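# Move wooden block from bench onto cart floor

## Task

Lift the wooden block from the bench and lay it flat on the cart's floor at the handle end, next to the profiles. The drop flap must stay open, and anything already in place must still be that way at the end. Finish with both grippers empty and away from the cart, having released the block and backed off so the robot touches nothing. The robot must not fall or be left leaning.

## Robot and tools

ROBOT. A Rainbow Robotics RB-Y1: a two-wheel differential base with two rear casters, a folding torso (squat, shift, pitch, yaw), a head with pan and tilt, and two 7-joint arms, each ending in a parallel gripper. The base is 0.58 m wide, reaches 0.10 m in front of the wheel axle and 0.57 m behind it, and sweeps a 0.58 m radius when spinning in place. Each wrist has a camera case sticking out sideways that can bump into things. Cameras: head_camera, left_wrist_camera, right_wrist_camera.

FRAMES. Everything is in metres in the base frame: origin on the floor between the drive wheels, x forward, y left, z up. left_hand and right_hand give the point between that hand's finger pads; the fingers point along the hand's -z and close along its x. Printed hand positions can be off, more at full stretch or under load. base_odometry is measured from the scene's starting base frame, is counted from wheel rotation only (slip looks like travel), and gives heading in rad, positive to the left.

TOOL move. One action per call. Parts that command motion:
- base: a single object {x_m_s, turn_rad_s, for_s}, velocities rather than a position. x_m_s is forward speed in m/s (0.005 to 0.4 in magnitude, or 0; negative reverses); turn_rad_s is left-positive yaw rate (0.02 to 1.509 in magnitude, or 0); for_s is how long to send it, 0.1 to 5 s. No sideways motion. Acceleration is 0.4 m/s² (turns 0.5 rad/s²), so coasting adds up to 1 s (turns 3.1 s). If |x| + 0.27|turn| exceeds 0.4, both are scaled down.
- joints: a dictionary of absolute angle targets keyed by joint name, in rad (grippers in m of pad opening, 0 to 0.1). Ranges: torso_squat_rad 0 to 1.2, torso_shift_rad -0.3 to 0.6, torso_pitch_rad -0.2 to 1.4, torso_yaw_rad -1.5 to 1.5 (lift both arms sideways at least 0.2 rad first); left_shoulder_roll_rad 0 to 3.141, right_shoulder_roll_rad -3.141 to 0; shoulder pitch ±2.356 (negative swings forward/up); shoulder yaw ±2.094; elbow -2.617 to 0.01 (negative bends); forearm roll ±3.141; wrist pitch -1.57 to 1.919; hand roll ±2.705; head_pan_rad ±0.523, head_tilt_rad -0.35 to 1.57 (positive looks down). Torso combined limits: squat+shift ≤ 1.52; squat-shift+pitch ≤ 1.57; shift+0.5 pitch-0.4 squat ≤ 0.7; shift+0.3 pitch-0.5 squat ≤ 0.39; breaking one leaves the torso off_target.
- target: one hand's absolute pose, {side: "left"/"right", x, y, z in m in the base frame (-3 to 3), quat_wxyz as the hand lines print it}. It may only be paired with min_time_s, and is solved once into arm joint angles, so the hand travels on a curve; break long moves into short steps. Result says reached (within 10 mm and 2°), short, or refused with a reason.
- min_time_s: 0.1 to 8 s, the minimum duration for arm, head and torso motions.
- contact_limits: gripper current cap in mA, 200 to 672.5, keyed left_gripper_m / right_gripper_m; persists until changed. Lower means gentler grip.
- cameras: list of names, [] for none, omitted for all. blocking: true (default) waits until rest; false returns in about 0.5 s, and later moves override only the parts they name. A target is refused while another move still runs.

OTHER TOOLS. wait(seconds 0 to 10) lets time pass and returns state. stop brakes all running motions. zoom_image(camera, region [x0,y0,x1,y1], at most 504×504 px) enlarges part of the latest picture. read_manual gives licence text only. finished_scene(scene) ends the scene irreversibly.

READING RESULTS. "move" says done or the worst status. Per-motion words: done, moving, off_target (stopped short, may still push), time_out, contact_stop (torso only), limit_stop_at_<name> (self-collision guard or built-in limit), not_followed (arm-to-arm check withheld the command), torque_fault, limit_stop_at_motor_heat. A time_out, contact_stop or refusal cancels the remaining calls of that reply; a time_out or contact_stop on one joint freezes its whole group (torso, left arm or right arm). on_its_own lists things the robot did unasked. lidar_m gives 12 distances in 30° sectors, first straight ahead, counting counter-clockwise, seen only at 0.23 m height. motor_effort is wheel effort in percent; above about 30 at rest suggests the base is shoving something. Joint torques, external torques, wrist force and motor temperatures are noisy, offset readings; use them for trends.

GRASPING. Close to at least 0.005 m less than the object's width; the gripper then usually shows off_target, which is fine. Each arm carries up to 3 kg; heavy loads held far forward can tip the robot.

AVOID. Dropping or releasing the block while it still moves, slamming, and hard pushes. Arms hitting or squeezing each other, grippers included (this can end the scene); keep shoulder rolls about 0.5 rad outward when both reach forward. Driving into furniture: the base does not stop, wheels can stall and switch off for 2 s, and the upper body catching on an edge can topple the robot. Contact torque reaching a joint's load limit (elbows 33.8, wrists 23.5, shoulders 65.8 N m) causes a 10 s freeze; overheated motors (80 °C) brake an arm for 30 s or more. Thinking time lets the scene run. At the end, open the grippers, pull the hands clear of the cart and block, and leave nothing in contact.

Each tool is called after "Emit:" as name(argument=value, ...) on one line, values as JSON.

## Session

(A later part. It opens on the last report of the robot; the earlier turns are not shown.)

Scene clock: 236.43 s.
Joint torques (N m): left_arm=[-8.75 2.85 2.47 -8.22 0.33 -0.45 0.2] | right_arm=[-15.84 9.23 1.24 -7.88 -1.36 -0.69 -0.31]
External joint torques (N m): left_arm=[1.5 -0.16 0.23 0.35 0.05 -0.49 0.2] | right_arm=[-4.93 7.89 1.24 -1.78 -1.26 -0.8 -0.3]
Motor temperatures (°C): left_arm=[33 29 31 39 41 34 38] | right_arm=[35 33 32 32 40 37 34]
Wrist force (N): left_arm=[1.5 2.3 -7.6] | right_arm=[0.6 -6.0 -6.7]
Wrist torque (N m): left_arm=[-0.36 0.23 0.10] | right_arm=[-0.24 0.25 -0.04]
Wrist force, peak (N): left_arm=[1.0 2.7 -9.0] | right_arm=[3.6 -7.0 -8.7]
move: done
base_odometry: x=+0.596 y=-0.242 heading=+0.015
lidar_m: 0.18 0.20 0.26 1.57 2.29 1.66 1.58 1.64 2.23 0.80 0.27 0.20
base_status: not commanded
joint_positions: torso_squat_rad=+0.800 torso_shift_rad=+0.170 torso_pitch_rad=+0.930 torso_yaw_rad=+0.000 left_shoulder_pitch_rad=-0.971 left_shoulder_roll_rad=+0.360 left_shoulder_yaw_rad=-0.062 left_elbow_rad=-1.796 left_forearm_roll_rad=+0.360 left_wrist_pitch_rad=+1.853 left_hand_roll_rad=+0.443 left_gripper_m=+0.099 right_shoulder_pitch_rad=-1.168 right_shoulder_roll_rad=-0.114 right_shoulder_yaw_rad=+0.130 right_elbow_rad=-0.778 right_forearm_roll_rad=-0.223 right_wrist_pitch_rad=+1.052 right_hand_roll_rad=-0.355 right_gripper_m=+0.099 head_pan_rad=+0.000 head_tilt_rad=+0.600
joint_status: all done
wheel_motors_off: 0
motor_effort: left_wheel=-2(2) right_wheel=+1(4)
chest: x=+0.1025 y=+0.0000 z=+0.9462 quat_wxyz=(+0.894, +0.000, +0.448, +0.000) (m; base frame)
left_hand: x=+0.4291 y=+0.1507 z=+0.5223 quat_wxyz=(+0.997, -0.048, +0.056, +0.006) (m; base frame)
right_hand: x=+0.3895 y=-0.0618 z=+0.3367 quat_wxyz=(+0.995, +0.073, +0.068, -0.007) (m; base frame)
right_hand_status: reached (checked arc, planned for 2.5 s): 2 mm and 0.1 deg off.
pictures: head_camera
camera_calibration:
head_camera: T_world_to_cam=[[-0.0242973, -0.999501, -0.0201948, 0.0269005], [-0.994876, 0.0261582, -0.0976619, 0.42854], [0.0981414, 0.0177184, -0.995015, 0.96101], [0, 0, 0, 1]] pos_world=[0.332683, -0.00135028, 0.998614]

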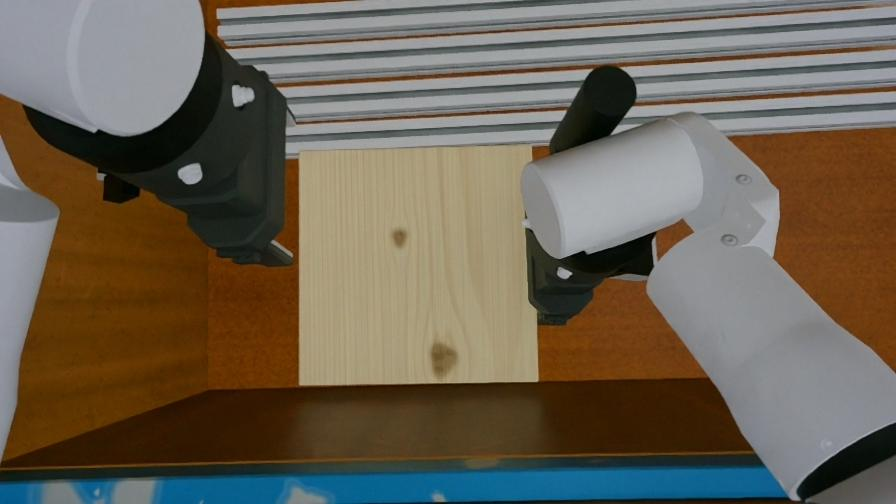

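Emit:
move(target={"side":"right","x":0.40,"y":-0.12,"z":0.345,"quat_wxyz":[0.997,0.052,0.058,-0.01]}, min_time_s=1, cameras=[])

Emit:
move(joints={"right_shoulder_pitch_rad":-0.971,"right_shoulder_roll_rad":-0.34,"right_shoulder_yaw_rad":0.062,"right_elbow_rad":-1.796,"right_forearm_roll_rad":-0.36,"right_wrist_pitch_rad":1.853,"right_hand_roll_rad":-0.443}, min_time_s=1.5, cameras=[])

Emit:
move(joints={"torso_squat_rad":0.15}, cameras=["head_camera"])

Emit:
move(base={"x_m_s":-0.25,"for_s":2.0}, cameras=["head_camera"])

Scene clock: 240.33 s.
Joint torques (N m): left_arm=[-9.13 3.35 2.72 -8.17 0.34 -0.42 0.1] | right_arm=[-9.34 -1.39 -2.41 -7.5 -0.44 0.36 0.25]
External joint torques (N m): left_arm=[1.13 0.34 0.49 0.4 0.06 -0.46 0.1] | right_arm=[0.63 -0.41 -1.86 -1.02 -0.42 0.24 0.25]
Motor temperatures (°C): left_arm=[33 29 31 38 40 34 38] | right_arm=[34 33 32 32 40 37 34]
Wrist force (N): left_arm=[1.9 2.6 -7.5] | right_arm=[0.8 2.0 -5.4]
Wrist torque (N m): left_arm=[-0.42 0.25 0.11] | right_arm=[-0.27 0.13 -0.06]
Wrist force, peak (N): left_arm=[1.1 2.9 -8.8] | right_arm=[0.3 -6.7 -7.2]
move: done
base_odometry: x=+0.596 y=-0.242 heading=+0.015
lidar_m: 0.18 0.20 0.26 1.55 2.29 1.65 1.58 1.65 2.23 0.80 0.29 0.19
base_status: not commanded
joint_positions: torso_squat_rad=+0.800 torso_shift_rad=+0.170 torso_pitch_rad=+0.930 torso_yaw_rad=+0.000 left_shoulder_pitch_rad=-0.971 left_shoulder_roll_rad=+0.360 left_shoulder_yaw_rad=-0.062 left_elbow_rad=-1.796 left_forearm_roll_rad=+0.360 left_wrist_pitch_rad=+1.853 left_hand_roll_rad=+0.443 left_gripper_m=+0.099 right_shoulder_pitch_rad=-1.081 right_shoulder_roll_rad=-0.207 right_shoulder_yaw_rad=+0.104 right_elbow_rad=-0.948 right_forearm_roll_rad=-0.242 right_wrist_pitch_rad=+1.142 right_hand_roll_rad=-0.311 right_gripper_m=+0.099 head_pan_rad=+0.000 head_tilt_rad=+0.600
joint_status: all done
wheel_motors_off: 0
motor_effort: left_wheel=-1(2) right_wheel=+2(3)
chest: x=+0.1025 y=+0.0000 z=+0.9462 quat_wxyz=(+0.894, +0.000, +0.448, +0.000) (m; base frame)
left_hand: x=+0.4291 y=+0.1507 z=+0.5223 quat_wxyz=(+0.997, -0.048, +0.056, +0.006) (m; base frame)
right_hand: x=+0.4000 y=-0.1197 z=+0.3446 quat_wxyz=(+0.997, +0.052, +0.060, -0.009) (m; base frame)
right_hand_status: reached (checked arc, planned for 1.0 s): 0 mm and 0.3 deg off.
pictures: none
No camera images: "cameras" was empty.

Scene clock: 242.13 s.
Joint torques (N m): left_arm=[-8.9 2.99 2.49 -8.26 0.41 -0.41 0.12] | right_arm=[-8.49 -3.31 -3.24 -9.08 -0.34 0.07 -0.18]
External joint torques (N m): left_arm=[1.36 -0.02 0.26 0.31 0.13 -0.45 0.11] | right_arm=[1.28 -0.3 -1.31 -0.96 -0.29 -0.01 -0.17]
Motor temperatures (°C): left_arm=[33 29 31 38 40 34 38] | right_arm=[34 33 32 32 39 37 34]
Wrist force (N): left_arm=[1.1 2.8 -8.1] | right_arm=[1.0 2.0 -5.7]
Wrist torque (N m): left_arm=[-0.46 0.16 0.06] | right_arm=[-0.25 0.20 -0.09]
Wrist force, peak (N): left_arm=[1.4 2.7 -8.4] | right_arm=[1.5 2.0 -6.2]
move: done
base_odometry: x=+0.596 y=-0.242 heading=+0.015
lidar_m: 0.19 0.18 0.26 1.56 2.30 1.65 1.57 1.65 2.22 0.80 0.28 0.19
base_status: not commanded
joint_positions: torso_squat_rad=+0.800 torso_shift_rad=+0.170 torso_pitch_rad=+0.930 torso_yaw_rad=+0.000 left_shoulder_pitch_rad=-0.971 left_shoulder_roll_rad=+0.360 left_shoulder_yaw_rad=-0.062 left_elbow_rad=-1.796 left_forearm_roll_rad=+0.360 left_wrist_pitch_rad=+1.853 left_hand_roll_rad=+0.443 left_gripper_m=+0.099 right_shoulder_pitch_rad=-0.971 right_shoulder_roll_rad=-0.340 right_shoulder_yaw_rad=+0.062 right_elbow_rad=-1.796 right_forearm_roll_rad=-0.360 right_wrist_pitch_rad=+1.853 right_hand_roll_rad=-0.443 right_gripper_m=+0.099 head_pan_rad=+0.000 head_tilt_rad=+0.600
joint_status: all done
wheel_motors_off: 0
motor_effort: left_wheel=+0(2) right_wheel=+2(3)
chest: x=+0.1025 y=+0.0000 z=+0.9462 quat_wxyz=(+0.894, +0.000, +0.448, +0.000) (m; base frame)
left_hand: x=+0.4291 y=+0.1507 z=+0.5223 quat_wxyz=(+0.997, -0.048, +0.056, +0.006) (m; base frame)
right_hand: x=+0.4263 y=-0.1415 z=+0.5222 quat_wxyz=(+0.997, +0.057, +0.059, -0.006) (m; base frame)
pictures: none
No camera images: "cameras" was empty.

Scene clock: 245.07 s.
Joint torques (N m): left_arm=[-9.47 2.8 2.66 -8.3 0.39 -0.29 0.11] | right_arm=[-9.23 -3.72 -3.6 -9 -0.35 0.19 -0.21]
External joint torques (N m): left_arm=[0.78 -0.21 0.43 0.26 0.11 -0.33 0.1] | right_arm=[0.53 -0.71 -1.66 -0.88 -0.29 0.11 -0.2]
Motor temperatures (°C): left_arm=[33 29 31 38 39 33 38] | right_arm=[34 33 32 32 39 37 34]
Wrist force (N): left_arm=[1.7 2.1 -7.6] | right_arm=[1.3 1.9 -4.9]
Wrist torque (N m): left_arm=[-0.40 0.23 0.10] | right_arm=[-0.22 0.21 -0.05]
Wrist force, peak (N): left_arm=[0.9 2.9 -8.8] | right_arm=[0.9 2.0 -5.9]
move: done
base_odometry: x=+0.596 y=-0.242 heading=+0.015
lidar_m: 0.18 0.20 0.27 1.55 2.29 1.66 1.58 1.65 2.22 0.80 0.29 0.19
base_status: not commanded
joint_positions: torso_squat_rad=+0.150 torso_shift_rad=+0.170 torso_pitch_rad=+0.930 torso_yaw_rad=+0.000 left_shoulder_pitch_rad=-0.971 left_shoulder_roll_rad=+0.360 left_shoulder_yaw_rad=-0.062 left_elbow_rad=-1.796 left_forearm_roll_rad=+0.360 left_wrist_pitch_rad=+1.853 left_hand_roll_rad=+0.443 left_gripper_m=+0.099 right_shoulder_pitch_rad=-0.971 right_shoulder_roll_rad=-0.340 right_shoulder_yaw_rad=+0.062 right_elbow_rad=-1.796 right_forearm_roll_rad=-0.360 right_wrist_pitch_rad=+1.853 right_hand_roll_rad=-0.443 right_gripper_m=+0.099 head_pan_rad=+0.000 head_tilt_rad=+0.600
joint_status: all done
wheel_motors_off: 0
motor_effort: left_wheel=-1(2) right_wheel=+3(3)
chest: x=+0.1371 y=+0.0000 z=+1.1476 quat_wxyz=(+0.894, +0.000, +0.448, +0.000) (m; base frame)
left_hand: x=+0.4636 y=+0.1508 z=+0.7236 quat_wxyz=(+0.997, -0.048, +0.056, +0.006) (m; base frame)
right_hand: x=+0.4608 y=-0.1415 z=+0.7235 quat_wxyz=(+0.997, +0.057, +0.059, -0.006) (m; base frame)
pictures: head_camera
camera_calibration:
head_camera: T_world_to_cam=[[-0.024194, -0.999502, -0.0202783, 0.0319725], [-0.994899, 0.0260599, -0.0974563, 0.482491], [0.0979362, 0.017817, -0.995033, 1.1581], [0, 0, 0, 1]] pos_world=[0.367383, -0.00125082, 1.20001]

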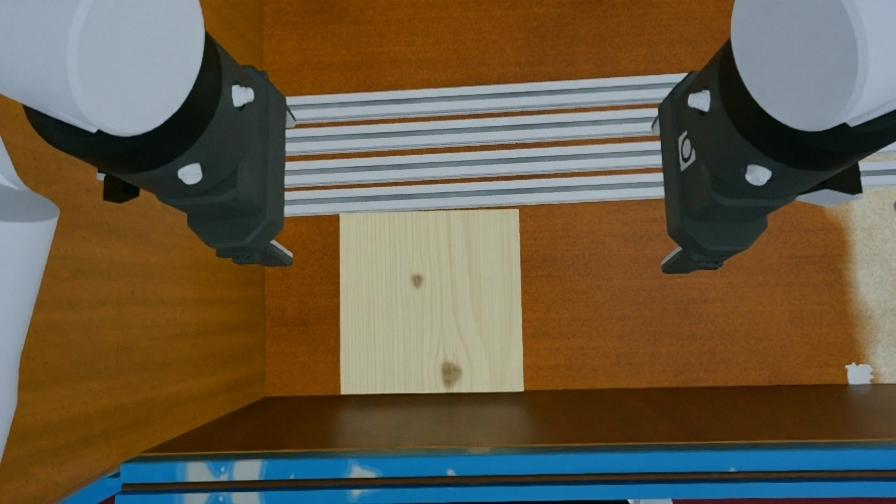

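Scene clock: 248.13 s.
Joint torques (N m): left_arm=[-9.67 2.5 2.53 -8.16 0.31 -0.23 0.13] | right_arm=[-9.53 -3.85 -3.35 -8.97 -0.43 0.19 -0.12]
External joint torques (N m): left_arm=[0.59 -0.51 0.29 0.4 0.03 -0.26 0.12] | right_arm=[0.23 -0.84 -1.41 -0.85 -0.38 0.11 -0.11]
Motor temperatures (°C): left_arm=[32 29 31 38 39 33 37] | right_arm=[34 32 32 32 39 37 34]
Wrist force (N): left_arm=[0.8 2.7 -8.1] | right_arm=[1.0 2.2 -5.2]
Wrist torque (N m): left_arm=[-0.40 0.14 0.09] | right_arm=[-0.25 0.21 -0.05]
Wrist force, peak (N): left_arm=[1.3 2.6 -8.8] | right_arm=[1.6 2.2 -5.8]
move: done
base_odometry: x=+0.096 y=-0.249 heading=+0.014
lidar_m: 0.69 0.70 1.74 4.57 1.58 1.14 1.08 1.14 1.54 4.00 1.00 0.72
base_status: done (sent for 2 of 2 s)
joint_positions: torso_squat_rad=+0.150 torso_shift_rad=+0.170 torso_pitch_rad=+0.930 torso_yaw_rad=+0.000 left_shoulder_pitch_rad=-0.971 left_shoulder_roll_rad=+0.360 left_shoulder_yaw_rad=-0.062 left_elbow_rad=-1.796 left_forearm_roll_rad=+0.360 left_wrist_pitch_rad=+1.853 left_hand_roll_rad=+0.443 left_gripper_m=+0.099 right_shoulder_pitch_rad=-0.971 right_shoulder_roll_rad=-0.340 right_shoulder_yaw_rad=+0.062 right_elbow_rad=-1.796 right_forearm_roll_rad=-0.360 right_wrist_pitch_rad=+1.853 right_hand_roll_rad=-0.443 right_gripper_m=+0.099 head_pan_rad=+0.000 head_tilt_rad=+0.600
joint_status: not commanded
wheel_motors_off: 0
motor_effort: left_wheel=-15(27) right_wheel=+15(30)
chest: x=+0.1371 y=+0.0000 z=+1.1477 quat_wxyz=(+0.894, +0.000, +0.448, +0.000) (m; base frame)
left_hand: x=+0.4636 y=+0.1508 z=+0.7237 quat_wxyz=(+0.997, -0.048, +0.056, +0.006) (m; base frame)
right_hand: x=+0.4608 y=-0.1415 z=+0.7236 quat_wxyz=(+0.997, +0.057, +0.059, -0.006) (m; base frame)
pictures: head_camera
camera_calibration:
head_camera: T_world_to_cam=[[-0.0241933, -0.999502, -0.0202828, 0.0319773], [-0.994879, 0.0260631, -0.0976546, 0.482631], [0.0981346, 0.0178163, -0.995014, 1.15811], [0, 0, 0, 1]] pos_world=[0.367283, -0.00125081, 1.20011]

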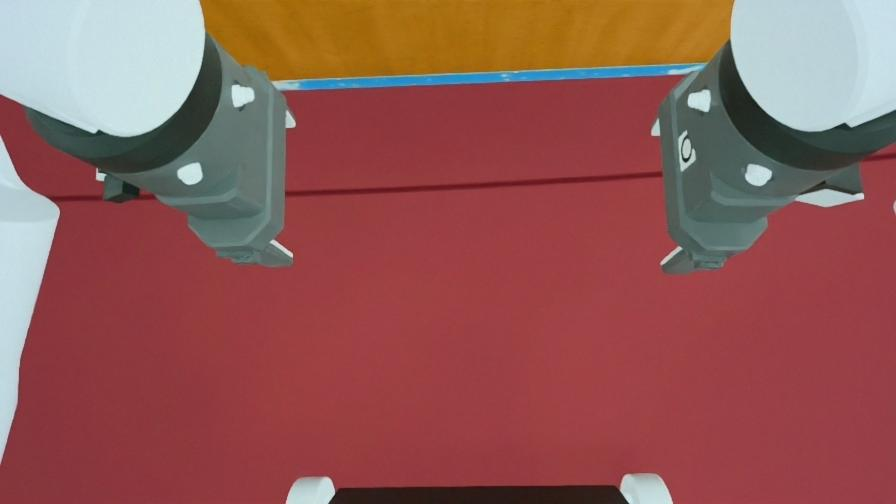

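Emit:
finished_scene(scene=2)

The scene is finished: the task was done.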